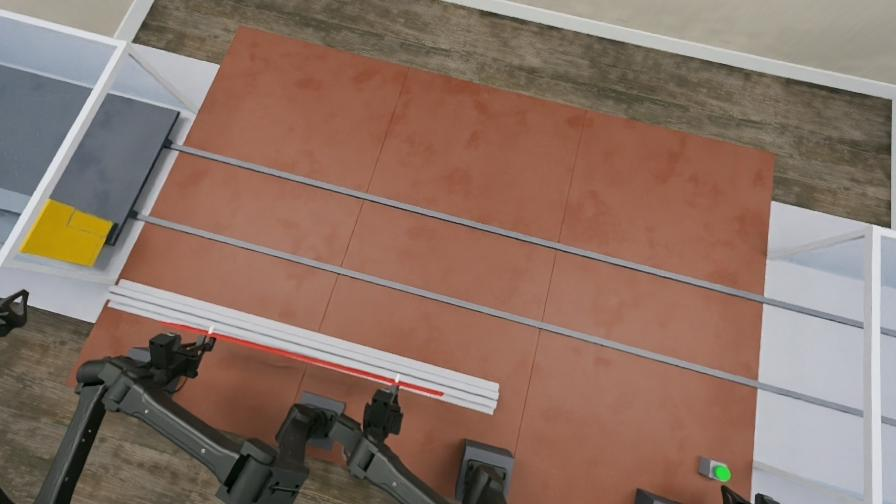

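Call:
{"name": "wait", "arguments": {"seconds": 10}}

Call:
{"name": "wait", "arguments": {"seconds": 10}}

Call:
{"name": "wait", "arguments": {"seconds": 10}}

Call:
{"name": "wait", "arguments": {"seconds": 10}}

Call:
{"name": "wait", "arguments": {"seconds": 10}}

Call:
{"name": "wait", "arguments": {"seconds": 10}}

Call:
{"name": "wait", "arguments": {"seconds": 10}}

Call:
{"name": "wait", "arguments": {"seconds": 10}}

Call:
{"name": "wait", "arguments": {"seconds": 10}}

Call:
{"name": "wait", "arguments": {"seconds": 10}}

Call:
{"name": "wait", "arguments": {"seconds": 10}}

Call:
{"name": "wait", "arguments": {"seconds": 10}}

Call:
{"name": "wait", "arguments": {"seconds": 10}}

Call:
{"name": "wait", "arguments": {"seconds": 10}}

Call:
{"name": "wait", "arguments": {"seconds": 10}}

Call:
{"name": "wait", "arguments": {"seconds": 10, "cameras": ["cam_face","cam_high"]}}

Scene clock: 1316.63 s.
Joint torques (N m): arm1=[-0.09 0.32 9.14 1.65 -0.18 -0.15] | arm2=[-0.38 -9.05 13.7 0.01 1.81 -0.12] | arm3=[-1.67 -8 14.08 0.46 1.22 0.21] | arm4=[-2.14 -1.32 11.86 0.28 -0.58 -0.14]
Heat: arm1: hottest joint3_rad 46 °C; arm2: hottest joint3_rad 62 °C; arm3: hottest joint3_rad 57 °C; arm4: hottest joint3_rad 50 °C.
Joint velocities: within noise
arm1.joint_positions: joint1_rad=+0.334 joint2_rad=+0.358 joint3_rad=+1.012 joint4_rad=-1.190 joint5_rad=+0.003 joint6_rad=+0.011 gripper_m=+0.09010
arm1.joint_status: not commanded
arm1.hand: x=-0.9367 y=-0.4599 z=+1.2235 quat_wxyz=(-0.281, +0.714, -0.501, -0.401) (m; scene frame)
arm1.hand_target: x=-0.9378 y=-0.4629 z=+1.2172 quat_wxyz=(-0.278, +0.722, -0.495, -0.396) (m; scene frame)
arm1.hand_status: not commanded
arm2.joint_positions: joint1_rad=+1.378 joint2_rad=+1.245 joint3_rad=+1.046 joint4_rad=-1.318 joint5_rad=+0.623 joint6_rad=+1.346 gripper_m=+0.01544
arm2.joint_status: not commanded
arm2.hand: x=-0.6106 y=-0.4773 z=+0.9561 quat_wxyz=(-0.235, +0.676, -0.672, -0.189) (m; scene frame)
arm2.hand_target: x=-0.6268 y=-0.4694 z=+0.9987 quat_wxyz=(-0.230, +0.665, -0.671, -0.233) (m; scene frame)
arm2.hand_status: not commanded
arm3.joint_positions: joint1_rad=+1.313 joint2_rad=+1.277 joint3_rad=+0.904 joint4_rad=-1.083 joint5_rad=+0.539 joint6_rad=+1.285 gripper_m=+0.01553
arm3.joint_status: not commanded
arm3.hand: x=-0.0496 y=-0.4836 z=+0.9677 quat_wxyz=(-0.206, +0.688, -0.673, -0.176) (m; scene frame)
arm3.hand_target: x=-0.0688 y=-0.4755 z=+0.9898 quat_wxyz=(-0.201, +0.675, -0.680, -0.203) (m; scene frame)
arm3.hand_status: not commanded
arm4.joint_positions: joint1_rad=-0.997 joint2_rad=+0.858 joint3_rad=+0.203 joint4_rad=-0.644 joint5_rad=-0.523 joint6_rad=-0.957 gripper_m=+0.00042
arm4.joint_status: not commanded
arm4.hand: x=+0.9749 y=-0.4790 z=+0.8365 quat_wxyz=(-0.183, +0.672, -0.684, -0.217) (m; scene frame)
arm4.hand_target: x=+0.9931 y=-0.4694 z=+0.8564 quat_wxyz=(-0.208, +0.676, -0.674, -0.211) (m; scene frame)
arm4.hand_status: off_target (0.032 m and 3.6 deg from the pose sent, 0.073 m and 5.4 deg at the start)
wait: 10.00 s; at rest from the start
pictures: none

Scene clock: 1326.63 s.
Joint torques (N m): arm1=[-0.21 -0.15 9.06 1.39 -0.16 -0.14] | arm2=[-0.44 -9.05 13.7 0.02 1.81 -0.11] | arm3=[-1.79 -8.12 14.08 0.47 1.21 0.22] | arm4=[-2.02 -1.38 11.86 0.27 -0.58 -0.14]
Heat: arm1: hottest joint3_rad 46 °C; arm2: hottest joint3_rad 63 °C; arm3: hottest joint3_rad 58 °C; arm4: hottest joint3_rad 50 °C.
Joint velocities: within noise
arm1.joint_positions: joint1_rad=+0.334 joint2_rad=+0.358 joint3_rad=+1.012 joint4_rad=-1.190 joint5_rad=+0.003 joint6_rad=+0.011 gripper_m=+0.09010
arm1.joint_status: not commanded
arm1.hand: x=-0.9367 y=-0.4599 z=+1.2235 quat_wxyz=(-0.281, +0.714, -0.501, -0.401) (m; scene frame)
arm1.hand_target: x=-0.9378 y=-0.4629 z=+1.2172 quat_wxyz=(-0.278, +0.722, -0.495, -0.396) (m; scene frame)
arm1.hand_status: not commanded
arm2.joint_positions: joint1_rad=+1.378 joint2_rad=+1.245 joint3_rad=+1.046 joint4_rad=-1.318 joint5_rad=+0.623 joint6_rad=+1.346 gripper_m=+0.01544
arm2.joint_status: not commanded
arm2.hand: x=-0.6106 y=-0.4773 z=+0.9561 quat_wxyz=(-0.235, +0.676, -0.672, -0.189) (m; scene frame)
arm2.hand_target: x=-0.6268 y=-0.4694 z=+0.9987 quat_wxyz=(-0.230, +0.665, -0.671, -0.233) (m; scene frame)
arm2.hand_status: not commanded
arm3.joint_positions: joint1_rad=+1.313 joint2_rad=+1.277 joint3_rad=+0.904 joint4_rad=-1.083 joint5_rad=+0.539 joint6_rad=+1.285 gripper_m=+0.01553
arm3.joint_status: not commanded
arm3.hand: x=-0.0496 y=-0.4836 z=+0.9677 quat_wxyz=(-0.206, +0.688, -0.673, -0.176) (m; scene frame)
arm3.hand_target: x=-0.0688 y=-0.4755 z=+0.9898 quat_wxyz=(-0.201, +0.675, -0.680, -0.203) (m; scene frame)
arm3.hand_status: not commanded
arm4.joint_positions: joint1_rad=-0.997 joint2_rad=+0.858 joint3_rad=+0.203 joint4_rad=-0.644 joint5_rad=-0.523 joint6_rad=-0.957 gripper_m=+0.00042
arm4.joint_status: not commanded
arm4.hand: x=+0.9749 y=-0.4790 z=+0.8365 quat_wxyz=(-0.183, +0.672, -0.684, -0.217) (m; scene frame)
arm4.hand_target: x=+0.9931 y=-0.4694 z=+0.8564 quat_wxyz=(-0.208, +0.676, -0.674, -0.211) (m; scene frame)
arm4.hand_status: off_target (0.032 m and 3.6 deg from the pose sent, 0.073 m and 5.4 deg at the start)
wait: 10.00 s; at rest by 0.27 s
pictures: none

Scene clock: 1336.63 s.
Joint torques (N m): arm1=[-0.32 0.32 9.25 1.59 -0.16 -0.12] | arm2=[-0.44 -9.11 13.71 0.01 1.81 -0.12] | arm3=[-1.61 -8.12 14.08 0.47 1.21 0.21] | arm4=[-2.08 -1.44 11.86 0.27 -0.58 -0.13]
Heat: arm1: hottest joint3_rad 46 °C; arm2: hottest joint3_rad 65 °C; arm3: hottest joint3_rad 58 °C; arm4: hottest joint3_rad 50 °C.
Joint velocities: within noise
arm1.joint_positions: joint1_rad=+0.334 joint2_rad=+0.358 joint3_rad=+1.012 joint4_rad=-1.190 joint5_rad=+0.003 joint6_rad=+0.011 gripper_m=+0.09010
arm1.joint_status: not commanded
arm1.hand: x=-0.9367 y=-0.4599 z=+1.2235 quat_wxyz=(-0.281, +0.714, -0.501, -0.401) (m; scene frame)
arm1.hand_target: x=-0.9378 y=-0.4629 z=+1.2172 quat_wxyz=(-0.278, +0.722, -0.495, -0.396) (m; scene frame)
arm1.hand_status: not commanded
arm2.joint_positions: joint1_rad=+1.378 joint2_rad=+1.245 joint3_rad=+1.046 joint4_rad=-1.318 joint5_rad=+0.623 joint6_rad=+1.346 gripper_m=+0.01544
arm2.joint_status: not commanded
arm2.hand: x=-0.6106 y=-0.4773 z=+0.9561 quat_wxyz=(-0.235, +0.676, -0.672, -0.189) (m; scene frame)
arm2.hand_target: x=-0.6268 y=-0.4694 z=+0.9987 quat_wxyz=(-0.230, +0.665, -0.671, -0.233) (m; scene frame)
arm2.hand_status: not commanded
arm3.joint_positions: joint1_rad=+1.313 joint2_rad=+1.277 joint3_rad=+0.904 joint4_rad=-1.083 joint5_rad=+0.539 joint6_rad=+1.285 gripper_m=+0.01553
arm3.joint_status: not commanded
arm3.hand: x=-0.0496 y=-0.4836 z=+0.9677 quat_wxyz=(-0.206, +0.688, -0.673, -0.176) (m; scene frame)
arm3.hand_target: x=-0.0688 y=-0.4755 z=+0.9898 quat_wxyz=(-0.201, +0.675, -0.680, -0.203) (m; scene frame)
arm3.hand_status: not commanded
arm4.joint_positions: joint1_rad=-0.997 joint2_rad=+0.858 joint3_rad=+0.203 joint4_rad=-0.644 joint5_rad=-0.523 joint6_rad=-0.957 gripper_m=+0.00042
arm4.joint_status: not commanded
arm4.hand: x=+0.9749 y=-0.4790 z=+0.8365 quat_wxyz=(-0.183, +0.672, -0.684, -0.217) (m; scene frame)
arm4.hand_target: x=+0.9931 y=-0.4694 z=+0.8564 quat_wxyz=(-0.208, +0.676, -0.674, -0.211) (m; scene frame)
arm4.hand_status: off_target (0.032 m and 3.6 deg from the pose sent, 0.073 m and 5.4 deg at the start)
wait: 10.00 s; at rest by 0.27 s
pictures: none

Scene clock: 1346.63 s.
Joint torques (N m): arm1=[0.56 0.56 9.32 1.52 -0.2 -0.15] | arm2=[-0.38 -9.05 13.7 0.02 1.81 -0.11] | arm3=[-1.61 -8.18 14.06 0.53 1.2 0.21] | arm4=[-2.14 -1.44 11.9 0.25 -0.58 -0.14]
Heat: arm1: hottest joint3_rad 46 °C; arm2: hottest joint3_rad 66 °C; arm3: hottest joint3_rad 59 °C; arm4: hottest joint3_rad 50 °C.
Joint velocities: within noise
arm1.joint_positions: joint1_rad=+0.334 joint2_rad=+0.358 joint3_rad=+1.012 joint4_rad=-1.190 joint5_rad=+0.003 joint6_rad=+0.011 gripper_m=+0.09010
arm1.joint_status: not commanded
arm1.hand: x=-0.9367 y=-0.4599 z=+1.2235 quat_wxyz=(-0.281, +0.714, -0.501, -0.401) (m; scene frame)
arm1.hand_target: x=-0.9378 y=-0.4629 z=+1.2172 quat_wxyz=(-0.278, +0.722, -0.495, -0.396) (m; scene frame)
arm1.hand_status: not commanded
arm2.joint_positions: joint1_rad=+1.378 joint2_rad=+1.245 joint3_rad=+1.046 joint4_rad=-1.318 joint5_rad=+0.623 joint6_rad=+1.346 gripper_m=+0.01544
arm2.joint_status: not commanded
arm2.hand: x=-0.6106 y=-0.4773 z=+0.9561 quat_wxyz=(-0.235, +0.676, -0.672, -0.189) (m; scene frame)
arm2.hand_target: x=-0.6268 y=-0.4694 z=+0.9987 quat_wxyz=(-0.230, +0.665, -0.671, -0.233) (m; scene frame)
arm2.hand_status: not commanded
arm3.joint_positions: joint1_rad=+1.313 joint2_rad=+1.277 joint3_rad=+0.904 joint4_rad=-1.083 joint5_rad=+0.539 joint6_rad=+1.285 gripper_m=+0.01553
arm3.joint_status: not commanded
arm3.hand: x=-0.0496 y=-0.4836 z=+0.9677 quat_wxyz=(-0.206, +0.688, -0.673, -0.176) (m; scene frame)
arm3.hand_target: x=-0.0688 y=-0.4755 z=+0.9898 quat_wxyz=(-0.201, +0.675, -0.680, -0.203) (m; scene frame)
arm3.hand_status: not commanded
arm4.joint_positions: joint1_rad=-0.997 joint2_rad=+0.858 joint3_rad=+0.203 joint4_rad=-0.644 joint5_rad=-0.523 joint6_rad=-0.957 gripper_m=+0.00042
arm4.joint_status: not commanded
arm4.hand: x=+0.9749 y=-0.4790 z=+0.8365 quat_wxyz=(-0.183, +0.672, -0.684, -0.217) (m; scene frame)
arm4.hand_target: x=+0.9931 y=-0.4694 z=+0.8564 quat_wxyz=(-0.208, +0.676, -0.674, -0.211) (m; scene frame)
arm4.hand_status: off_target (0.032 m and 3.6 deg from the pose sent, 0.073 m and 5.4 deg at the start)
wait: 10.00 s; at rest by 0.27 s
pictures: none

Scene clock: 1356.63 s.
Joint torques (N m): arm1=[-1.2 0.09 9.06 1.48 -0.2 -0.12] | arm2=[-0.38 -9.05 13.7 0.02 1.81 -0.11] | arm3=[-1.73 -8.23 14.09 0.47 1.2 0.22] | arm4=[-2.14 -1.32 11.86 0.27 -0.59 -0.13]
Heat: arm1: hottest joint3_rad 46 °C; arm2: hottest joint3_rad 66 °C; arm3: hottest joint3_rad 59 °C; arm4: hottest joint3_rad 50 °C.
Joint velocities: within noise
arm1.joint_positions: joint1_rad=+0.334 joint2_rad=+0.358 joint3_rad=+1.012 joint4_rad=-1.190 joint5_rad=+0.003 joint6_rad=+0.011 gripper_m=+0.09010
arm1.joint_status: not commanded
arm1.hand: x=-0.9367 y=-0.4599 z=+1.2235 quat_wxyz=(-0.281, +0.714, -0.501, -0.401) (m; scene frame)
arm1.hand_target: x=-0.9378 y=-0.4629 z=+1.2172 quat_wxyz=(-0.278, +0.722, -0.495, -0.396) (m; scene frame)
arm1.hand_status: not commanded
arm2.joint_positions: joint1_rad=+1.378 joint2_rad=+1.245 joint3_rad=+1.046 joint4_rad=-1.318 joint5_rad=+0.623 joint6_rad=+1.346 gripper_m=+0.01544
arm2.joint_status: not commanded
arm2.hand: x=-0.6106 y=-0.4773 z=+0.9561 quat_wxyz=(-0.235, +0.676, -0.672, -0.189) (m; scene frame)
arm2.hand_target: x=-0.6268 y=-0.4694 z=+0.9987 quat_wxyz=(-0.230, +0.665, -0.671, -0.233) (m; scene frame)
arm2.hand_status: not commanded
arm3.joint_positions: joint1_rad=+1.313 joint2_rad=+1.277 joint3_rad=+0.904 joint4_rad=-1.083 joint5_rad=+0.539 joint6_rad=+1.285 gripper_m=+0.01553
arm3.joint_status: not commanded
arm3.hand: x=-0.0496 y=-0.4836 z=+0.9677 quat_wxyz=(-0.206, +0.688, -0.673, -0.176) (m; scene frame)
arm3.hand_target: x=-0.0688 y=-0.4755 z=+0.9898 quat_wxyz=(-0.201, +0.675, -0.680, -0.203) (m; scene frame)
arm3.hand_status: not commanded
arm4.joint_positions: joint1_rad=-0.997 joint2_rad=+0.858 joint3_rad=+0.203 joint4_rad=-0.644 joint5_rad=-0.523 joint6_rad=-0.957 gripper_m=+0.00042
arm4.joint_status: not commanded
arm4.hand: x=+0.9749 y=-0.4790 z=+0.8365 quat_wxyz=(-0.183, +0.672, -0.684, -0.217) (m; scene frame)
arm4.hand_target: x=+0.9931 y=-0.4694 z=+0.8564 quat_wxyz=(-0.208, +0.676, -0.674, -0.211) (m; scene frame)
arm4.hand_status: off_target (0.032 m and 3.6 deg from the pose sent, 0.073 m and 5.4 deg at the start)
wait: 10.00 s; at rest by 0.27 s
pictures: none

Scene clock: 1366.63 s.
Joint torques (N m): arm1=[-0.5 0.97 9.18 1.47 -0.18 -0.17] | arm2=[-0.38 -9.05 13.7 0.01 1.81 -0.11] | arm3=[-1.67 -8.12 14.04 0.49 1.21 0.22] | arm4=[-2.14 -1.32 11.85 0.28 -0.58 -0.14]
Heat: arm1: hottest joint3_rad 46 °C; arm2: hottest joint3_rad 67 °C; arm3: hottest joint3_rad 59 °C; arm4: hottest joint3_rad 50 °C.
Joint velocities: within noise
arm1.joint_positions: joint1_rad=+0.334 joint2_rad=+0.358 joint3_rad=+1.012 joint4_rad=-1.190 joint5_rad=+0.003 joint6_rad=+0.011 gripper_m=+0.09010
arm1.joint_status: not commanded
arm1.hand: x=-0.9367 y=-0.4599 z=+1.2235 quat_wxyz=(-0.281, +0.714, -0.501, -0.401) (m; scene frame)
arm1.hand_target: x=-0.9378 y=-0.4629 z=+1.2172 quat_wxyz=(-0.278, +0.722, -0.495, -0.396) (m; scene frame)
arm1.hand_status: not commanded
arm2.joint_positions: joint1_rad=+1.378 joint2_rad=+1.245 joint3_rad=+1.046 joint4_rad=-1.318 joint5_rad=+0.623 joint6_rad=+1.346 gripper_m=+0.01544
arm2.joint_status: not commanded
arm2.hand: x=-0.6106 y=-0.4773 z=+0.9561 quat_wxyz=(-0.235, +0.676, -0.672, -0.189) (m; scene frame)
arm2.hand_target: x=-0.6268 y=-0.4694 z=+0.9987 quat_wxyz=(-0.230, +0.665, -0.671, -0.233) (m; scene frame)
arm2.hand_status: not commanded
arm3.joint_positions: joint1_rad=+1.313 joint2_rad=+1.277 joint3_rad=+0.904 joint4_rad=-1.083 joint5_rad=+0.539 joint6_rad=+1.285 gripper_m=+0.01553
arm3.joint_status: not commanded
arm3.hand: x=-0.0496 y=-0.4836 z=+0.9677 quat_wxyz=(-0.206, +0.688, -0.673, -0.176) (m; scene frame)
arm3.hand_target: x=-0.0688 y=-0.4755 z=+0.9898 quat_wxyz=(-0.201, +0.675, -0.680, -0.203) (m; scene frame)
arm3.hand_status: not commanded
arm4.joint_positions: joint1_rad=-0.997 joint2_rad=+0.858 joint3_rad=+0.203 joint4_rad=-0.644 joint5_rad=-0.523 joint6_rad=-0.957 gripper_m=+0.00042
arm4.joint_status: not commanded
arm4.hand: x=+0.9749 y=-0.4790 z=+0.8365 quat_wxyz=(-0.183, +0.672, -0.684, -0.217) (m; scene frame)
arm4.hand_target: x=+0.9931 y=-0.4694 z=+0.8564 quat_wxyz=(-0.208, +0.676, -0.674, -0.211) (m; scene frame)
arm4.hand_status: off_target (0.032 m and 3.6 deg from the pose sent, 0.073 m and 5.4 deg at the start)
wait: 10.00 s; at rest by 0.27 s
pictures: none

Scene clock: 1376.63 s.
Joint torques (N m): arm1=[-0.09 0.09 9.21 1.5 -0.2 -0.18] | arm2=[-0.38 -9.11 13.7 0.02 1.81 -0.12] | arm3=[-1.67 -8.06 14.06 0.46 1.22 0.21] | arm4=[-1.96 -1.38 11.86 0.29 -0.58 -0.14]
Heat: arm1: hottest joint3_rad 46 °C; arm2: hottest joint3_rad 67 °C; arm3: hottest joint3_rad 60 °C; arm4: hottest joint3_rad 50 °C.
Joint velocities: within noise
arm1.joint_positions: joint1_rad=+0.334 joint2_rad=+0.358 joint3_rad=+1.012 joint4_rad=-1.190 joint5_rad=+0.003 joint6_rad=+0.011 gripper_m=+0.09010
arm1.joint_status: not commanded
arm1.hand: x=-0.9367 y=-0.4599 z=+1.2235 quat_wxyz=(-0.281, +0.714, -0.501, -0.401) (m; scene frame)
arm1.hand_target: x=-0.9378 y=-0.4629 z=+1.2172 quat_wxyz=(-0.278, +0.722, -0.495, -0.396) (m; scene frame)
arm1.hand_status: not commanded
arm2.joint_positions: joint1_rad=+1.378 joint2_rad=+1.245 joint3_rad=+1.046 joint4_rad=-1.318 joint5_rad=+0.623 joint6_rad=+1.346 gripper_m=+0.01544
arm2.joint_status: not commanded
arm2.hand: x=-0.6106 y=-0.4773 z=+0.9561 quat_wxyz=(-0.235, +0.676, -0.672, -0.189) (m; scene frame)
arm2.hand_target: x=-0.6268 y=-0.4694 z=+0.9987 quat_wxyz=(-0.230, +0.665, -0.671, -0.233) (m; scene frame)
arm2.hand_status: not commanded
arm3.joint_positions: joint1_rad=+1.313 joint2_rad=+1.277 joint3_rad=+0.904 joint4_rad=-1.083 joint5_rad=+0.539 joint6_rad=+1.285 gripper_m=+0.01553
arm3.joint_status: not commanded
arm3.hand: x=-0.0496 y=-0.4836 z=+0.9677 quat_wxyz=(-0.206, +0.688, -0.673, -0.176) (m; scene frame)
arm3.hand_target: x=-0.0688 y=-0.4755 z=+0.9898 quat_wxyz=(-0.201, +0.675, -0.680, -0.203) (m; scene frame)
arm3.hand_status: not commanded
arm4.joint_positions: joint1_rad=-0.997 joint2_rad=+0.858 joint3_rad=+0.203 joint4_rad=-0.644 joint5_rad=-0.523 joint6_rad=-0.957 gripper_m=+0.00042
arm4.joint_status: not commanded
arm4.hand: x=+0.9749 y=-0.4790 z=+0.8365 quat_wxyz=(-0.183, +0.672, -0.684, -0.217) (m; scene frame)
arm4.hand_target: x=+0.9931 y=-0.4694 z=+0.8564 quat_wxyz=(-0.208, +0.676, -0.674, -0.211) (m; scene frame)
arm4.hand_status: off_target (0.032 m and 3.6 deg from the pose sent, 0.073 m and 5.4 deg at the start)
wait: 10.00 s; at rest by 0.27 s
pictures: none

Scene clock: 1386.63 s.
Joint torques (N m): arm1=[-0.21 -0.03 9.11 1.51 -0.15 -0.13] | arm2=[-0.44 -9.05 13.7 0.02 1.82 -0.11] | arm3=[-1.67 -8.06 14.01 0.46 1.21 0.22] | arm4=[-2.14 -1.44 11.86 0.27 -0.58 -0.13]
Heat: arm1: hottest joint3_rad 46 °C; arm2: hottest joint3_rad 68 °C; arm3: hottest joint3_rad 60 °C; arm4: hottest joint3_rad 50 °C.
Joint velocities: within noise
arm1.joint_positions: joint1_rad=+0.334 joint2_rad=+0.358 joint3_rad=+1.012 joint4_rad=-1.190 joint5_rad=+0.003 joint6_rad=+0.011 gripper_m=+0.09010
arm1.joint_status: not commanded
arm1.hand: x=-0.9367 y=-0.4599 z=+1.2235 quat_wxyz=(-0.281, +0.714, -0.501, -0.401) (m; scene frame)
arm1.hand_target: x=-0.9378 y=-0.4629 z=+1.2172 quat_wxyz=(-0.278, +0.722, -0.495, -0.396) (m; scene frame)
arm1.hand_status: not commanded
arm2.joint_positions: joint1_rad=+1.378 joint2_rad=+1.245 joint3_rad=+1.046 joint4_rad=-1.318 joint5_rad=+0.623 joint6_rad=+1.346 gripper_m=+0.01544
arm2.joint_status: not commanded
arm2.hand: x=-0.6106 y=-0.4773 z=+0.9561 quat_wxyz=(-0.235, +0.676, -0.672, -0.189) (m; scene frame)
arm2.hand_target: x=-0.6268 y=-0.4694 z=+0.9987 quat_wxyz=(-0.230, +0.665, -0.671, -0.233) (m; scene frame)
arm2.hand_status: not commanded
arm3.joint_positions: joint1_rad=+1.313 joint2_rad=+1.277 joint3_rad=+0.904 joint4_rad=-1.083 joint5_rad=+0.539 joint6_rad=+1.285 gripper_m=+0.01553
arm3.joint_status: not commanded
arm3.hand: x=-0.0496 y=-0.4836 z=+0.9677 quat_wxyz=(-0.206, +0.688, -0.673, -0.176) (m; scene frame)
arm3.hand_target: x=-0.0688 y=-0.4755 z=+0.9898 quat_wxyz=(-0.201, +0.675, -0.680, -0.203) (m; scene frame)
arm3.hand_status: not commanded
arm4.joint_positions: joint1_rad=-0.997 joint2_rad=+0.858 joint3_rad=+0.203 joint4_rad=-0.644 joint5_rad=-0.523 joint6_rad=-0.957 gripper_m=+0.00042
arm4.joint_status: not commanded
arm4.hand: x=+0.9749 y=-0.4790 z=+0.8365 quat_wxyz=(-0.183, +0.672, -0.684, -0.217) (m; scene frame)
arm4.hand_target: x=+0.9931 y=-0.4694 z=+0.8564 quat_wxyz=(-0.208, +0.676, -0.674, -0.211) (m; scene frame)
arm4.hand_status: off_target (0.032 m and 3.6 deg from the pose sent, 0.073 m and 5.4 deg at the start)
wait: 10.00 s; at rest by 0.27 s
pictures: none

Scene clock: 1396.63 s.
Joint torques (N m): arm1=[-0.21 -0.15 9.33 1.52 -0.15 -0.14] | arm2=[-0.38 -9.05 13.71 0.02 1.81 -0.11] | arm3=[-1.49 -8.29 14.01 0.5 1.2 0.21] | arm4=[-2.14 -1.38 11.88 0.29 -0.59 -0.14]
Heat: arm1: hottest joint3_rad 46 °C; arm2: hottest joint3_rad 68 °C; arm3: hottest joint3_rad 60 °C; arm4: hottest joint3_rad 50 °C.
Joint velocities: within noise
arm1.joint_positions: joint1_rad=+0.334 joint2_rad=+0.358 joint3_rad=+1.012 joint4_rad=-1.190 joint5_rad=+0.003 joint6_rad=+0.011 gripper_m=+0.09010
arm1.joint_status: not commanded
arm1.hand: x=-0.9367 y=-0.4599 z=+1.2235 quat_wxyz=(-0.281, +0.714, -0.501, -0.401) (m; scene frame)
arm1.hand_target: x=-0.9378 y=-0.4629 z=+1.2172 quat_wxyz=(-0.278, +0.722, -0.495, -0.396) (m; scene frame)
arm1.hand_status: not commanded
arm2.joint_positions: joint1_rad=+1.378 joint2_rad=+1.245 joint3_rad=+1.046 joint4_rad=-1.318 joint5_rad=+0.623 joint6_rad=+1.346 gripper_m=+0.01544
arm2.joint_status: not commanded
arm2.hand: x=-0.6106 y=-0.4773 z=+0.9561 quat_wxyz=(-0.235, +0.676, -0.672, -0.189) (m; scene frame)
arm2.hand_target: x=-0.6268 y=-0.4694 z=+0.9987 quat_wxyz=(-0.230, +0.665, -0.671, -0.233) (m; scene frame)
arm2.hand_status: not commanded
arm3.joint_positions: joint1_rad=+1.313 joint2_rad=+1.277 joint3_rad=+0.904 joint4_rad=-1.083 joint5_rad=+0.539 joint6_rad=+1.285 gripper_m=+0.01553
arm3.joint_status: not commanded
arm3.hand: x=-0.0496 y=-0.4836 z=+0.9677 quat_wxyz=(-0.206, +0.688, -0.673, -0.176) (m; scene frame)
arm3.hand_target: x=-0.0688 y=-0.4755 z=+0.9898 quat_wxyz=(-0.201, +0.675, -0.680, -0.203) (m; scene frame)
arm3.hand_status: not commanded
arm4.joint_positions: joint1_rad=-0.997 joint2_rad=+0.858 joint3_rad=+0.203 joint4_rad=-0.644 joint5_rad=-0.523 joint6_rad=-0.957 gripper_m=+0.00042
arm4.joint_status: not commanded
arm4.hand: x=+0.9749 y=-0.4790 z=+0.8365 quat_wxyz=(-0.183, +0.672, -0.684, -0.217) (m; scene frame)
arm4.hand_target: x=+0.9931 y=-0.4694 z=+0.8564 quat_wxyz=(-0.208, +0.676, -0.674, -0.211) (m; scene frame)
arm4.hand_status: off_target (0.032 m and 3.6 deg from the pose sent, 0.073 m and 5.4 deg at the start)
wait: 10.00 s; at rest by 0.27 s
pictures: none

Scene clock: 1406.63 s.
Joint torques (N m): arm1=[-1.26 0.73 9.09 1.7 -0.2 -0.16] | arm2=[-0.38 -9.05 13.71 0.02 1.81 -0.11] | arm3=[-1.55 -8.12 14.05 0.5 1.2 0.21] | arm4=[-2.14 -1.44 11.88 0.27 -0.57 -0.13]
Heat: arm1: hottest joint3_rad 46 °C; arm2: hottest joint3_rad 68 °C; arm3: hottest joint3_rad 60 °C; arm4: hottest joint3_rad 50 °C.
Joint velocities: within noise
arm1.joint_positions: joint1_rad=+0.334 joint2_rad=+0.358 joint3_rad=+1.012 joint4_rad=-1.190 joint5_rad=+0.003 joint6_rad=+0.011 gripper_m=+0.09010
arm1.joint_status: not commanded
arm1.hand: x=-0.9367 y=-0.4599 z=+1.2235 quat_wxyz=(-0.281, +0.714, -0.501, -0.401) (m; scene frame)
arm1.hand_target: x=-0.9378 y=-0.4629 z=+1.2172 quat_wxyz=(-0.278, +0.722, -0.495, -0.396) (m; scene frame)
arm1.hand_status: not commanded
arm2.joint_positions: joint1_rad=+1.378 joint2_rad=+1.245 joint3_rad=+1.046 joint4_rad=-1.318 joint5_rad=+0.623 joint6_rad=+1.346 gripper_m=+0.01544
arm2.joint_status: not commanded
arm2.hand: x=-0.6106 y=-0.4773 z=+0.9561 quat_wxyz=(-0.235, +0.676, -0.672, -0.189) (m; scene frame)
arm2.hand_target: x=-0.6268 y=-0.4694 z=+0.9987 quat_wxyz=(-0.230, +0.665, -0.671, -0.233) (m; scene frame)
arm2.hand_status: not commanded
arm3.joint_positions: joint1_rad=+1.313 joint2_rad=+1.277 joint3_rad=+0.904 joint4_rad=-1.083 joint5_rad=+0.539 joint6_rad=+1.285 gripper_m=+0.01553
arm3.joint_status: not commanded
arm3.hand: x=-0.0496 y=-0.4836 z=+0.9677 quat_wxyz=(-0.206, +0.688, -0.673, -0.176) (m; scene frame)
arm3.hand_target: x=-0.0688 y=-0.4755 z=+0.9898 quat_wxyz=(-0.201, +0.675, -0.680, -0.203) (m; scene frame)
arm3.hand_status: not commanded
arm4.joint_positions: joint1_rad=-0.997 joint2_rad=+0.858 joint3_rad=+0.203 joint4_rad=-0.644 joint5_rad=-0.523 joint6_rad=-0.957 gripper_m=+0.00042
arm4.joint_status: not commanded
arm4.hand: x=+0.9749 y=-0.4790 z=+0.8365 quat_wxyz=(-0.183, +0.672, -0.684, -0.217) (m; scene frame)
arm4.hand_target: x=+0.9931 y=-0.4694 z=+0.8564 quat_wxyz=(-0.208, +0.676, -0.674, -0.211) (m; scene frame)
arm4.hand_status: off_target (0.032 m and 3.6 deg from the pose sent, 0.073 m and 5.4 deg at the start)
wait: 10.00 s; at rest by 0.27 s
pictures: none

Scene clock: 1416.63 s.
Joint torques (N m): arm1=[-0.38 0.56 9.1 1.42 -0.14 -0.12] | arm2=[-0.44 -9.11 13.7 0.02 1.81 -0.11] | arm3=[-1.67 -8.23 14.05 0.49 1.2 0.22] | arm4=[-2.32 -1.44 11.89 0.27 -0.59 -0.14]
Heat: arm1: hottest joint3_rad 46 °C; arm2: hottest joint3_rad 69 °C; arm3: hottest joint3_rad 60 °C; arm4: hottest joint3_rad 50 °C.
Joint velocities: within noise
arm1.joint_positions: joint1_rad=+0.334 joint2_rad=+0.358 joint3_rad=+1.012 joint4_rad=-1.190 joint5_rad=+0.003 joint6_rad=+0.011 gripper_m=+0.09010
arm1.joint_status: not commanded
arm1.hand: x=-0.9367 y=-0.4599 z=+1.2235 quat_wxyz=(-0.281, +0.714, -0.501, -0.401) (m; scene frame)
arm1.hand_target: x=-0.9378 y=-0.4629 z=+1.2172 quat_wxyz=(-0.278, +0.722, -0.495, -0.396) (m; scene frame)
arm1.hand_status: not commanded
arm2.joint_positions: joint1_rad=+1.378 joint2_rad=+1.245 joint3_rad=+1.046 joint4_rad=-1.318 joint5_rad=+0.623 joint6_rad=+1.346 gripper_m=+0.01544
arm2.joint_status: not commanded
arm2.hand: x=-0.6106 y=-0.4773 z=+0.9561 quat_wxyz=(-0.235, +0.676, -0.672, -0.189) (m; scene frame)
arm2.hand_target: x=-0.6268 y=-0.4694 z=+0.9987 quat_wxyz=(-0.230, +0.665, -0.671, -0.233) (m; scene frame)
arm2.hand_status: not commanded
arm3.joint_positions: joint1_rad=+1.313 joint2_rad=+1.277 joint3_rad=+0.904 joint4_rad=-1.083 joint5_rad=+0.539 joint6_rad=+1.285 gripper_m=+0.01553
arm3.joint_status: not commanded
arm3.hand: x=-0.0496 y=-0.4836 z=+0.9677 quat_wxyz=(-0.206, +0.688, -0.673, -0.176) (m; scene frame)
arm3.hand_target: x=-0.0688 y=-0.4755 z=+0.9898 quat_wxyz=(-0.201, +0.675, -0.680, -0.203) (m; scene frame)
arm3.hand_status: not commanded
arm4.joint_positions: joint1_rad=-0.997 joint2_rad=+0.858 joint3_rad=+0.203 joint4_rad=-0.644 joint5_rad=-0.523 joint6_rad=-0.957 gripper_m=+0.00042
arm4.joint_status: not commanded
arm4.hand: x=+0.9749 y=-0.4790 z=+0.8365 quat_wxyz=(-0.183, +0.672, -0.684, -0.217) (m; scene frame)
arm4.hand_target: x=+0.9931 y=-0.4694 z=+0.8564 quat_wxyz=(-0.208, +0.676, -0.674, -0.211) (m; scene frame)
arm4.hand_status: off_target (0.032 m and 3.6 deg from the pose sent, 0.073 m and 5.4 deg at the start)
wait: 10.00 s; at rest by 0.27 s
pictures: none

Scene clock: 1426.63 s.
Joint torques (N m): arm1=[-1.03 0.03 9.16 1.47 -0.17 -0.16] | arm2=[-0.44 -9.11 13.7 0.02 1.81 -0.12] | arm3=[-1.79 -8.23 14.06 0.5 1.22 0.22] | arm4=[-2.14 -1.38 11.86 0.29 -0.58 -0.13]
Heat: arm1: hottest joint3_rad 46 °C; arm2: hottest joint3_rad 69 °C; arm3: hottest joint3_rad 61 °C; arm4: hottest joint3_rad 50 °C.
Joint velocities: within noise
arm1.joint_positions: joint1_rad=+0.334 joint2_rad=+0.358 joint3_rad=+1.012 joint4_rad=-1.190 joint5_rad=+0.003 joint6_rad=+0.011 gripper_m=+0.09010
arm1.joint_status: not commanded
arm1.hand: x=-0.9367 y=-0.4599 z=+1.2235 quat_wxyz=(-0.281, +0.714, -0.501, -0.401) (m; scene frame)
arm1.hand_target: x=-0.9378 y=-0.4629 z=+1.2172 quat_wxyz=(-0.278, +0.722, -0.495, -0.396) (m; scene frame)
arm1.hand_status: not commanded
arm2.joint_positions: joint1_rad=+1.378 joint2_rad=+1.245 joint3_rad=+1.046 joint4_rad=-1.318 joint5_rad=+0.623 joint6_rad=+1.346 gripper_m=+0.01544
arm2.joint_status: not commanded
arm2.hand: x=-0.6106 y=-0.4773 z=+0.9561 quat_wxyz=(-0.235, +0.676, -0.672, -0.189) (m; scene frame)
arm2.hand_target: x=-0.6268 y=-0.4694 z=+0.9987 quat_wxyz=(-0.230, +0.665, -0.671, -0.233) (m; scene frame)
arm2.hand_status: not commanded
arm3.joint_positions: joint1_rad=+1.313 joint2_rad=+1.277 joint3_rad=+0.904 joint4_rad=-1.083 joint5_rad=+0.539 joint6_rad=+1.285 gripper_m=+0.01553
arm3.joint_status: not commanded
arm3.hand: x=-0.0496 y=-0.4836 z=+0.9677 quat_wxyz=(-0.206, +0.688, -0.673, -0.176) (m; scene frame)
arm3.hand_target: x=-0.0688 y=-0.4755 z=+0.9898 quat_wxyz=(-0.201, +0.675, -0.680, -0.203) (m; scene frame)
arm3.hand_status: not commanded
arm4.joint_positions: joint1_rad=-0.997 joint2_rad=+0.858 joint3_rad=+0.203 joint4_rad=-0.644 joint5_rad=-0.523 joint6_rad=-0.957 gripper_m=+0.00042
arm4.joint_status: not commanded
arm4.hand: x=+0.9749 y=-0.4790 z=+0.8365 quat_wxyz=(-0.183, +0.672, -0.684, -0.217) (m; scene frame)
arm4.hand_target: x=+0.9931 y=-0.4694 z=+0.8564 quat_wxyz=(-0.208, +0.676, -0.674, -0.211) (m; scene frame)
arm4.hand_status: off_target (0.032 m and 3.6 deg from the pose sent, 0.073 m and 5.4 deg at the start)
wait: 10.00 s; at rest by 0.27 s
pictures: none

Scene clock: 1436.63 s.
Joint torques (N m): arm1=[-0.26 0.62 9.03 1.44 -0.16 -0.14] | arm2=[-0.38 -9.11 13.71 0.02 1.81 -0.11] | arm3=[-1.61 -8.23 14.08 0.5 1.21 0.21] | arm4=[-2.26 -1.32 11.85 0.28 -0.58 -0.13]
Heat: arm1: hottest joint3_rad 46 °C; arm2: hottest joint3_rad 69 °C; arm3: hottest joint3_rad 61 °C; arm4: hottest joint3_rad 50 °C.
Joint velocities: within noise
arm1.joint_positions: joint1_rad=+0.334 joint2_rad=+0.358 joint3_rad=+1.012 joint4_rad=-1.190 joint5_rad=+0.003 joint6_rad=+0.011 gripper_m=+0.09010
arm1.joint_status: not commanded
arm1.hand: x=-0.9367 y=-0.4599 z=+1.2235 quat_wxyz=(-0.281, +0.714, -0.501, -0.401) (m; scene frame)
arm1.hand_target: x=-0.9378 y=-0.4629 z=+1.2172 quat_wxyz=(-0.278, +0.722, -0.495, -0.396) (m; scene frame)
arm1.hand_status: not commanded
arm2.joint_positions: joint1_rad=+1.378 joint2_rad=+1.245 joint3_rad=+1.046 joint4_rad=-1.318 joint5_rad=+0.623 joint6_rad=+1.346 gripper_m=+0.01544
arm2.joint_status: not commanded
arm2.hand: x=-0.6106 y=-0.4773 z=+0.9561 quat_wxyz=(-0.235, +0.676, -0.672, -0.189) (m; scene frame)
arm2.hand_target: x=-0.6268 y=-0.4694 z=+0.9987 quat_wxyz=(-0.230, +0.665, -0.671, -0.233) (m; scene frame)
arm2.hand_status: not commanded
arm3.joint_positions: joint1_rad=+1.313 joint2_rad=+1.277 joint3_rad=+0.904 joint4_rad=-1.083 joint5_rad=+0.539 joint6_rad=+1.285 gripper_m=+0.01553
arm3.joint_status: not commanded
arm3.hand: x=-0.0496 y=-0.4836 z=+0.9677 quat_wxyz=(-0.206, +0.688, -0.673, -0.176) (m; scene frame)
arm3.hand_target: x=-0.0688 y=-0.4755 z=+0.9898 quat_wxyz=(-0.201, +0.675, -0.680, -0.203) (m; scene frame)
arm3.hand_status: not commanded
arm4.joint_positions: joint1_rad=-0.997 joint2_rad=+0.858 joint3_rad=+0.203 joint4_rad=-0.644 joint5_rad=-0.523 joint6_rad=-0.957 gripper_m=+0.00042
arm4.joint_status: not commanded
arm4.hand: x=+0.9749 y=-0.4790 z=+0.8365 quat_wxyz=(-0.183, +0.672, -0.684, -0.217) (m; scene frame)
arm4.hand_target: x=+0.9931 y=-0.4694 z=+0.8564 quat_wxyz=(-0.208, +0.676, -0.674, -0.211) (m; scene frame)
arm4.hand_status: off_target (0.032 m and 3.6 deg from the pose sent, 0.073 m and 5.4 deg at the start)
wait: 10.00 s; at rest by 0.27 s
pictures: none

Scene clock: 1446.63 s.
Joint torques (N m): arm1=[0.21 0.21 9.28 1.62 -0.16 -0.13] | arm2=[-0.38 -9.05 13.71 0.02 1.81 -0.11] | arm3=[-1.73 -8.18 14.04 0.53 1.22 0.21] | arm4=[-2.14 -1.38 11.89 0.25 -0.57 -0.13]
Heat: arm1: hottest joint3_rad 46 °C; arm2: hottest joint3_rad 69 °C; arm3: hottest joint3_rad 61 °C; arm4: hottest joint3_rad 50 °C.
Joint velocities: within noise
arm1.joint_positions: joint1_rad=+0.334 joint2_rad=+0.358 joint3_rad=+1.012 joint4_rad=-1.190 joint5_rad=+0.003 joint6_rad=+0.011 gripper_m=+0.09010
arm1.joint_status: not commanded
arm1.hand: x=-0.9367 y=-0.4599 z=+1.2235 quat_wxyz=(-0.281, +0.714, -0.501, -0.401) (m; scene frame)
arm1.hand_target: x=-0.9378 y=-0.4629 z=+1.2172 quat_wxyz=(-0.278, +0.722, -0.495, -0.396) (m; scene frame)
arm1.hand_status: not commanded
arm2.joint_positions: joint1_rad=+1.378 joint2_rad=+1.245 joint3_rad=+1.046 joint4_rad=-1.318 joint5_rad=+0.623 joint6_rad=+1.346 gripper_m=+0.01544
arm2.joint_status: not commanded
arm2.hand: x=-0.6106 y=-0.4773 z=+0.9561 quat_wxyz=(-0.235, +0.676, -0.672, -0.189) (m; scene frame)
arm2.hand_target: x=-0.6268 y=-0.4694 z=+0.9987 quat_wxyz=(-0.230, +0.665, -0.671, -0.233) (m; scene frame)
arm2.hand_status: not commanded
arm3.joint_positions: joint1_rad=+1.313 joint2_rad=+1.277 joint3_rad=+0.904 joint4_rad=-1.083 joint5_rad=+0.539 joint6_rad=+1.285 gripper_m=+0.01553
arm3.joint_status: not commanded
arm3.hand: x=-0.0496 y=-0.4836 z=+0.9677 quat_wxyz=(-0.206, +0.688, -0.673, -0.176) (m; scene frame)
arm3.hand_target: x=-0.0688 y=-0.4755 z=+0.9898 quat_wxyz=(-0.201, +0.675, -0.680, -0.203) (m; scene frame)
arm3.hand_status: not commanded
arm4.joint_positions: joint1_rad=-0.997 joint2_rad=+0.858 joint3_rad=+0.203 joint4_rad=-0.644 joint5_rad=-0.523 joint6_rad=-0.957 gripper_m=+0.00042
arm4.joint_status: not commanded
arm4.hand: x=+0.9749 y=-0.4790 z=+0.8365 quat_wxyz=(-0.183, +0.672, -0.684, -0.217) (m; scene frame)
arm4.hand_target: x=+0.9931 y=-0.4694 z=+0.8564 quat_wxyz=(-0.208, +0.676, -0.674, -0.211) (m; scene frame)
arm4.hand_status: off_target (0.032 m and 3.6 deg from the pose sent, 0.073 m and 5.4 deg at the start)
wait: 10.00 s; at rest by 0.27 s
pictures: none

Scene clock: 1456.63 s.
Joint torques (N m): arm1=[0.21 0.56 9.09 1.62 -0.17 -0.17] | arm2=[-0.38 -9.05 13.71 0.02 1.81 -0.11] | arm3=[-1.61 -8.18 14.08 0.53 1.21 0.22] | arm4=[-2.2 -1.38 11.9 0.29 -0.58 -0.13]
Heat: arm1: hottest joint3_rad 46 °C; arm2: hottest joint3_rad 70 °C; arm3: hottest joint3_rad 61 °C; arm4: hottest joint3_rad 50 °C.
Joint velocities: within noise
arm1.joint_positions: joint1_rad=+0.334 joint2_rad=+0.358 joint3_rad=+1.012 joint4_rad=-1.190 joint5_rad=+0.003 joint6_rad=+0.011 gripper_m=+0.09010
arm1.joint_status: not commanded
arm1.hand: x=-0.9367 y=-0.4599 z=+1.2235 quat_wxyz=(-0.281, +0.714, -0.501, -0.401) (m; scene frame)
arm1.hand_target: x=-0.9378 y=-0.4629 z=+1.2172 quat_wxyz=(-0.278, +0.722, -0.495, -0.396) (m; scene frame)
arm1.hand_status: not commanded
arm2.joint_positions: joint1_rad=+1.378 joint2_rad=+1.245 joint3_rad=+1.046 joint4_rad=-1.318 joint5_rad=+0.623 joint6_rad=+1.346 gripper_m=+0.01544
arm2.joint_status: not commanded
arm2.hand: x=-0.6106 y=-0.4773 z=+0.9561 quat_wxyz=(-0.235, +0.676, -0.672, -0.189) (m; scene frame)
arm2.hand_target: x=-0.6268 y=-0.4694 z=+0.9987 quat_wxyz=(-0.230, +0.665, -0.671, -0.233) (m; scene frame)
arm2.hand_status: not commanded
arm3.joint_positions: joint1_rad=+1.313 joint2_rad=+1.277 joint3_rad=+0.904 joint4_rad=-1.083 joint5_rad=+0.539 joint6_rad=+1.285 gripper_m=+0.01553
arm3.joint_status: not commanded
arm3.hand: x=-0.0496 y=-0.4836 z=+0.9677 quat_wxyz=(-0.206, +0.688, -0.673, -0.176) (m; scene frame)
arm3.hand_target: x=-0.0688 y=-0.4755 z=+0.9898 quat_wxyz=(-0.201, +0.675, -0.680, -0.203) (m; scene frame)
arm3.hand_status: not commanded
arm4.joint_positions: joint1_rad=-0.997 joint2_rad=+0.858 joint3_rad=+0.203 joint4_rad=-0.644 joint5_rad=-0.523 joint6_rad=-0.957 gripper_m=+0.00042
arm4.joint_status: not commanded
arm4.hand: x=+0.9749 y=-0.4790 z=+0.8365 quat_wxyz=(-0.183, +0.672, -0.684, -0.217) (m; scene frame)
arm4.hand_target: x=+0.9931 y=-0.4694 z=+0.8564 quat_wxyz=(-0.208, +0.676, -0.674, -0.211) (m; scene frame)
arm4.hand_status: off_target (0.032 m and 3.6 deg from the pose sent, 0.073 m and 5.4 deg at the start)
wait: 10.00 s; at rest by 0.27 s
pictures: none

Scene clock: 1466.63 s.
Joint torques (N m): arm1=[-0.09 0.32 9.13 1.54 -0.2 -0.16] | arm2=[-0.38 -9.11 13.7 0.01 1.81 -0.11] | arm3=[-1.67 -8.18 14.06 0.5 1.21 0.22] | arm4=[-2.08 -1.38 11.88 0.25 -0.58 -0.13]
Heat: arm1: hottest joint3_rad 46 °C; arm2: hottest joint3_rad 70 °C; arm3: hottest joint3_rad 61 °C; arm4: hottest joint3_rad 50 °C.
Joint velocities: within noise
arm1.joint_positions: joint1_rad=+0.334 joint2_rad=+0.358 joint3_rad=+1.012 joint4_rad=-1.190 joint5_rad=+0.003 joint6_rad=+0.011 gripper_m=+0.09010
arm1.joint_status: not commanded
arm1.hand: x=-0.9367 y=-0.4599 z=+1.2235 quat_wxyz=(-0.281, +0.714, -0.501, -0.401) (m; scene frame)
arm1.hand_target: x=-0.9378 y=-0.4629 z=+1.2172 quat_wxyz=(-0.278, +0.722, -0.495, -0.396) (m; scene frame)
arm1.hand_status: not commanded
arm2.joint_positions: joint1_rad=+1.378 joint2_rad=+1.245 joint3_rad=+1.046 joint4_rad=-1.318 joint5_rad=+0.623 joint6_rad=+1.346 gripper_m=+0.01544
arm2.joint_status: not commanded
arm2.hand: x=-0.6106 y=-0.4773 z=+0.9561 quat_wxyz=(-0.235, +0.676, -0.672, -0.189) (m; scene frame)
arm2.hand_target: x=-0.6268 y=-0.4694 z=+0.9987 quat_wxyz=(-0.230, +0.665, -0.671, -0.233) (m; scene frame)
arm2.hand_status: not commanded
arm3.joint_positions: joint1_rad=+1.313 joint2_rad=+1.277 joint3_rad=+0.904 joint4_rad=-1.083 joint5_rad=+0.539 joint6_rad=+1.285 gripper_m=+0.01553
arm3.joint_status: not commanded
arm3.hand: x=-0.0496 y=-0.4836 z=+0.9677 quat_wxyz=(-0.206, +0.688, -0.673, -0.176) (m; scene frame)
arm3.hand_target: x=-0.0688 y=-0.4755 z=+0.9898 quat_wxyz=(-0.201, +0.675, -0.680, -0.203) (m; scene frame)
arm3.hand_status: not commanded
arm4.joint_positions: joint1_rad=-0.997 joint2_rad=+0.858 joint3_rad=+0.203 joint4_rad=-0.644 joint5_rad=-0.523 joint6_rad=-0.957 gripper_m=+0.00042
arm4.joint_status: not commanded
arm4.hand: x=+0.9749 y=-0.4790 z=+0.8365 quat_wxyz=(-0.183, +0.672, -0.684, -0.217) (m; scene frame)
arm4.hand_target: x=+0.9931 y=-0.4694 z=+0.8564 quat_wxyz=(-0.208, +0.676, -0.674, -0.211) (m; scene frame)
arm4.hand_status: off_target (0.032 m and 3.6 deg from the pose sent, 0.073 m and 5.4 deg at the start)
wait: 10.00 s; at rest by 0.27 s
pictures: cam_face, cam_high

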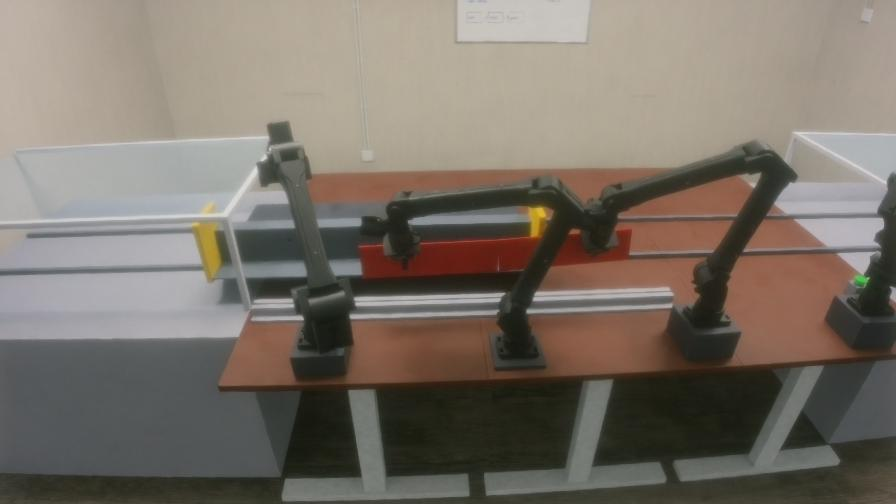

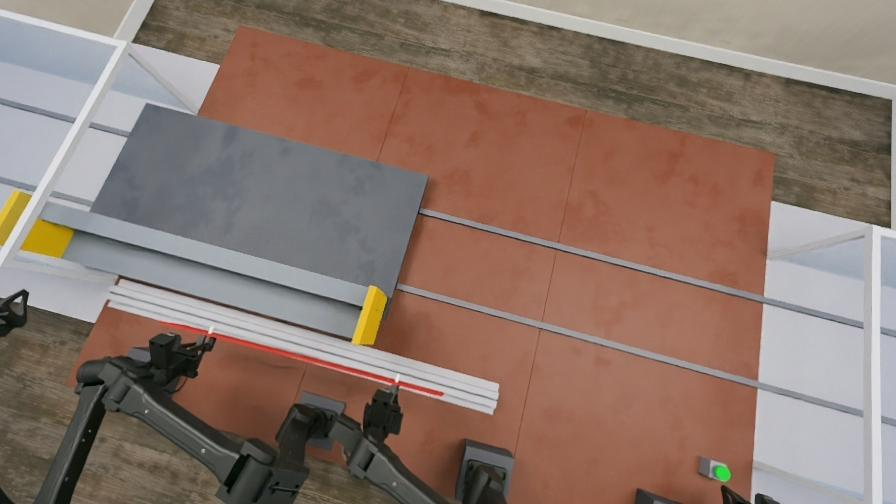

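Call:
{"name": "wait", "arguments": {"seconds": 10}}

Call:
{"name": "wait", "arguments": {"seconds": 10, "cameras": ["arm2_cam_wrist","arm3_cam_wrist"]}}

Scene clock: 1483.27 s.
Joint torques (N m): arm1=[-0.15 0.91 9.18 1.57 -0.13 -0.15] | arm2=[-0.44 -9.11 13.7 0.02 1.82 -0.11] | arm3=[-1.79 -8.23 14.11 0.5 1.22 0.22] | arm4=[-2.14 -1.32 11.85 0.28 -0.59 -0.14]
Heat: arm1: hottest joint3_rad 46 °C; arm2: hottest joint3_rad 70 °C; arm3: hottest joint3_rad 61 °C; arm4: hottest joint3_rad 50 °C.
Joint velocities: within noise
arm1.joint_positions: joint1_rad=+0.334 joint2_rad=+0.358 joint3_rad=+1.012 joint4_rad=-1.190 joint5_rad=+0.003 joint6_rad=+0.011 gripper_m=+0.09010
arm1.joint_status: not commanded
arm1.hand: x=-0.9367 y=-0.4599 z=+1.2235 quat_wxyz=(-0.281, +0.714, -0.501, -0.401) (m; scene frame)
arm1.hand_target: x=-0.9378 y=-0.4629 z=+1.2172 quat_wxyz=(-0.278, +0.722, -0.495, -0.396) (m; scene frame)
arm1.hand_status: not commanded
arm2.joint_positions: joint1_rad=+1.378 joint2_rad=+1.245 joint3_rad=+1.046 joint4_rad=-1.318 joint5_rad=+0.623 joint6_rad=+1.346 gripper_m=+0.01544
arm2.joint_status: not commanded
arm2.hand: x=-0.6106 y=-0.4773 z=+0.9561 quat_wxyz=(-0.235, +0.676, -0.672, -0.189) (m; scene frame)
arm2.hand_target: x=-0.6268 y=-0.4694 z=+0.9987 quat_wxyz=(-0.230, +0.665, -0.671, -0.233) (m; scene frame)
arm2.hand_status: not commanded
arm3.joint_positions: joint1_rad=+1.313 joint2_rad=+1.277 joint3_rad=+0.904 joint4_rad=-1.083 joint5_rad=+0.539 joint6_rad=+1.285 gripper_m=+0.01553
arm3.joint_status: not commanded
arm3.hand: x=-0.0496 y=-0.4836 z=+0.9677 quat_wxyz=(-0.206, +0.688, -0.673, -0.176) (m; scene frame)
arm3.hand_target: x=-0.0688 y=-0.4755 z=+0.9898 quat_wxyz=(-0.201, +0.675, -0.680, -0.203) (m; scene frame)
arm3.hand_status: not commanded
arm4.joint_positions: joint1_rad=-0.997 joint2_rad=+0.858 joint3_rad=+0.203 joint4_rad=-0.644 joint5_rad=-0.523 joint6_rad=-0.957 gripper_m=+0.00042
arm4.joint_status: not commanded
arm4.hand: x=+0.9749 y=-0.4790 z=+0.8365 quat_wxyz=(-0.183, +0.672, -0.684, -0.217) (m; scene frame)
arm4.hand_target: x=+0.9931 y=-0.4694 z=+0.8564 quat_wxyz=(-0.208, +0.676, -0.674, -0.211) (m; scene frame)
arm4.hand_status: off_target (0.032 m and 3.6 deg from the pose sent, 0.073 m and 5.4 deg at the start)
wait: 10.00 s; at rest from the start
pictures: none

Scene clock: 1493.27 s.
Joint torques (N m): arm1=[-0.09 0.21 8.94 1.4 -0.18 -0.11] | arm2=[-0.44 -9.05 13.71 0.02 1.82 -0.11] | arm3=[-1.73 -8.12 14.04 0.5 1.2 0.22] | arm4=[-2.08 -1.32 11.92 0.25 -0.58 -0.14]
Heat: arm1: hottest joint3_rad 46 °C; arm2: hottest joint3_rad 70 °C; arm3: hottest joint3_rad 61 °C; arm4: hottest joint3_rad 50 °C.
Joint velocities: within noise
arm1.joint_positions: joint1_rad=+0.334 joint2_rad=+0.358 joint3_rad=+1.012 joint4_rad=-1.190 joint5_rad=+0.003 joint6_rad=+0.011 gripper_m=+0.09010
arm1.joint_status: not commanded
arm1.hand: x=-0.9367 y=-0.4599 z=+1.2235 quat_wxyz=(-0.281, +0.714, -0.501, -0.401) (m; scene frame)
arm1.hand_target: x=-0.9378 y=-0.4629 z=+1.2172 quat_wxyz=(-0.278, +0.722, -0.495, -0.396) (m; scene frame)
arm1.hand_status: not commanded
arm2.joint_positions: joint1_rad=+1.378 joint2_rad=+1.245 joint3_rad=+1.046 joint4_rad=-1.318 joint5_rad=+0.623 joint6_rad=+1.346 gripper_m=+0.01544
arm2.joint_status: not commanded
arm2.hand: x=-0.6106 y=-0.4773 z=+0.9561 quat_wxyz=(-0.235, +0.676, -0.672, -0.189) (m; scene frame)
arm2.hand_target: x=-0.6268 y=-0.4694 z=+0.9987 quat_wxyz=(-0.230, +0.665, -0.671, -0.233) (m; scene frame)
arm2.hand_status: not commanded
arm3.joint_positions: joint1_rad=+1.313 joint2_rad=+1.277 joint3_rad=+0.904 joint4_rad=-1.083 joint5_rad=+0.539 joint6_rad=+1.285 gripper_m=+0.01553
arm3.joint_status: not commanded
arm3.hand: x=-0.0496 y=-0.4836 z=+0.9677 quat_wxyz=(-0.206, +0.688, -0.673, -0.176) (m; scene frame)
arm3.hand_target: x=-0.0688 y=-0.4755 z=+0.9898 quat_wxyz=(-0.201, +0.675, -0.680, -0.203) (m; scene frame)
arm3.hand_status: not commanded
arm4.joint_positions: joint1_rad=-0.997 joint2_rad=+0.858 joint3_rad=+0.203 joint4_rad=-0.644 joint5_rad=-0.523 joint6_rad=-0.957 gripper_m=+0.00042
arm4.joint_status: not commanded
arm4.hand: x=+0.9749 y=-0.4790 z=+0.8365 quat_wxyz=(-0.183, +0.672, -0.684, -0.217) (m; scene frame)
arm4.hand_target: x=+0.9931 y=-0.4694 z=+0.8564 quat_wxyz=(-0.208, +0.676, -0.674, -0.211) (m; scene frame)
arm4.hand_status: off_target (0.032 m and 3.6 deg from the pose sent, 0.073 m and 5.4 deg at the start)
wait: 10.00 s; at rest by 0.27 s
pictures: arm2_cam_wrist, arm3_cam_wrist

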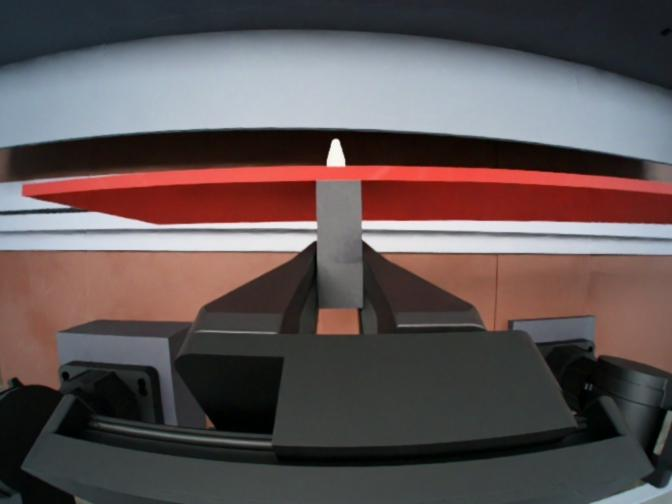

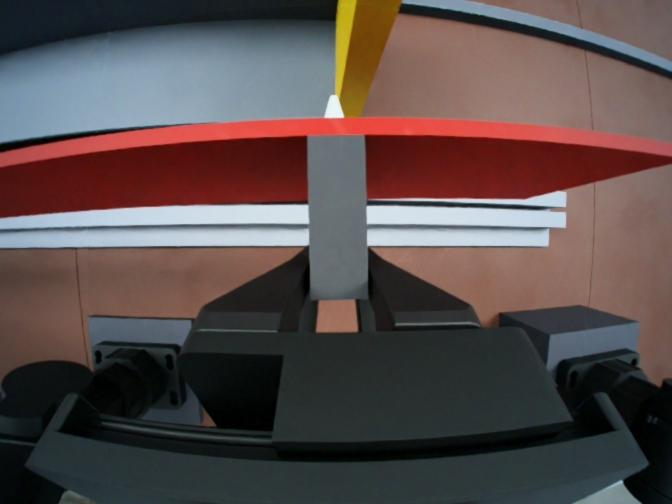

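Call:
{"name": "wait", "arguments": {"seconds": 10}}

Call:
{"name": "move", "arguments": {"arm2": {"target":[-0.625,-0.37,1.0,-0.2302,0.6686,-0.6686,-0.2302],"speed":0.03}, "arm3": {"target":[-0.065,-0.375,0.990,-0.2008,0.678,-0.678,-0.2008],"speed":0.03}, "cameras": ["arm2_cam_wrist","arm3_cam_wrist"]}}

Scene clock: 1510.47 s.
Joint torques (N m): arm1=[0.38 0.56 9.21 1.48 -0.14 -0.18] | arm2=[-0.44 -9.11 13.7 0.02 1.82 -0.11] | arm3=[-1.61 -8.12 14.05 0.46 1.21 0.21] | arm4=[-2.32 -1.38 11.9 0.28 -0.58 -0.13]
Heat: arm1: hottest joint3_rad 46 °C; arm2: hottest joint3_rad 71 °C; arm3: hottest joint3_rad 61 °C; arm4: hottest joint3_rad 50 °C.
Joint velocities: within noise
arm1.joint_positions: joint1_rad=+0.334 joint2_rad=+0.358 joint3_rad=+1.012 joint4_rad=-1.190 joint5_rad=+0.003 joint6_rad=+0.011 gripper_m=+0.09010
arm1.joint_status: not commanded
arm1.hand: x=-0.9367 y=-0.4599 z=+1.2235 quat_wxyz=(-0.281, +0.714, -0.501, -0.401) (m; scene frame)
arm1.hand_target: x=-0.9378 y=-0.4629 z=+1.2172 quat_wxyz=(-0.278, +0.722, -0.495, -0.396) (m; scene frame)
arm1.hand_status: not commanded
arm2.joint_positions: joint1_rad=+1.378 joint2_rad=+1.245 joint3_rad=+1.046 joint4_rad=-1.318 joint5_rad=+0.623 joint6_rad=+1.346 gripper_m=+0.01544
arm2.joint_status: not commanded
arm2.hand: x=-0.6106 y=-0.4773 z=+0.9561 quat_wxyz=(-0.235, +0.676, -0.672, -0.189) (m; scene frame)
arm2.hand_target: x=-0.6268 y=-0.4694 z=+0.9987 quat_wxyz=(-0.230, +0.665, -0.671, -0.233) (m; scene frame)
arm2.hand_status: not commanded
arm3.joint_positions: joint1_rad=+1.313 joint2_rad=+1.277 joint3_rad=+0.904 joint4_rad=-1.083 joint5_rad=+0.539 joint6_rad=+1.285 gripper_m=+0.01553
arm3.joint_status: not commanded
arm3.hand: x=-0.0496 y=-0.4836 z=+0.9677 quat_wxyz=(-0.206, +0.688, -0.673, -0.176) (m; scene frame)
arm3.hand_target: x=-0.0688 y=-0.4755 z=+0.9898 quat_wxyz=(-0.201, +0.675, -0.680, -0.203) (m; scene frame)
arm3.hand_status: not commanded
arm4.joint_positions: joint1_rad=-0.997 joint2_rad=+0.858 joint3_rad=+0.203 joint4_rad=-0.644 joint5_rad=-0.523 joint6_rad=-0.957 gripper_m=+0.00042
arm4.joint_status: not commanded
arm4.hand: x=+0.9749 y=-0.4790 z=+0.8365 quat_wxyz=(-0.183, +0.672, -0.684, -0.217) (m; scene frame)
arm4.hand_target: x=+0.9931 y=-0.4694 z=+0.8564 quat_wxyz=(-0.208, +0.676, -0.674, -0.211) (m; scene frame)
arm4.hand_status: off_target (0.032 m and 3.6 deg from the pose sent, 0.073 m and 5.4 deg at the start)
wait: 10.00 s; at rest from the start
pictures: none

Scene clock: 1514.43 s.
Joint torques (N m): arm1=[-0.62 1.03 9.13 1.5 -0.19 -0.15] | arm2=[-0.44 -10.23 14.3 0.96 1.16 -0.58] | arm3=[-5.66 -7.71 15.66 1.96 0.87 -0.6] | arm4=[-2.14 -1.26 11.86 0.25 -0.58 -0.14]
Heat: arm1: hottest joint3_rad 46 °C; arm2: hottest joint3_rad 70 °C; arm3: hottest joint3_rad 61 °C; arm4: hottest joint3_rad 50 °C.
move: arm2 off_target; arm3 off_target
Joint velocities: within noise
arm1, arm4: as last shown
arm2.joint_positions: joint1_rad=+1.121 joint2_rad=+1.285 joint3_rad=+1.069 joint4_rad=-1.146 joint5_rad=+0.577 joint6_rad=+1.073 gripper_m=+0.01544
arm2.joint_status: not commanded
arm2.hand: x=-0.6032 y=-0.3857 z=+0.9506 quat_wxyz=(-0.231, +0.669, -0.683, -0.182) (m; scene frame)
arm2.hand_target: x=-0.6203 y=-0.3723 z=+0.9990 quat_wxyz=(-0.232, +0.668, -0.669, -0.228) (m; scene frame)
arm2.hand_status: off_target (0.056 m and 5.7 deg from the pose sent, 0.117 m and 4.8 deg at the start)
arm3.joint_positions: joint1_rad=+1.100 joint2_rad=+1.315 joint3_rad=+0.933 joint4_rad=-0.969 joint5_rad=+0.482 joint6_rad=+1.067 gripper_m=+0.01551
arm3.joint_status: not commanded
arm3.hand: x=-0.0435 y=-0.4096 z=+0.9650 quat_wxyz=(-0.198, +0.685, -0.681, -0.169) (m; scene frame)
arm3.hand_target: x=-0.0617 y=-0.3784 z=+0.9901 quat_wxyz=(-0.201, +0.678, -0.678, -0.199) (m; scene frame)
arm3.hand_status: off_target (0.048 m and 3.8 deg from the pose sent, 0.112 m and 3.2 deg at the start)
pictures: arm2_cam_wrist, arm3_cam_wrist

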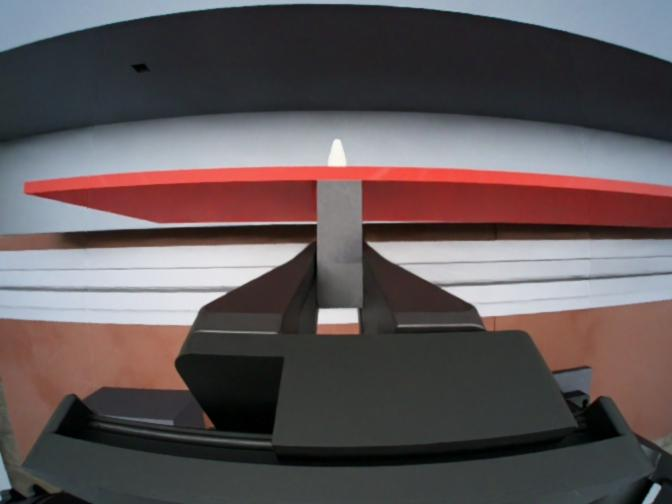

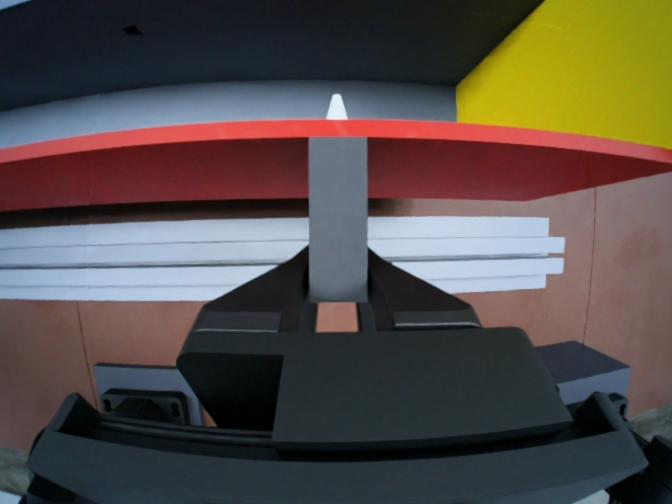

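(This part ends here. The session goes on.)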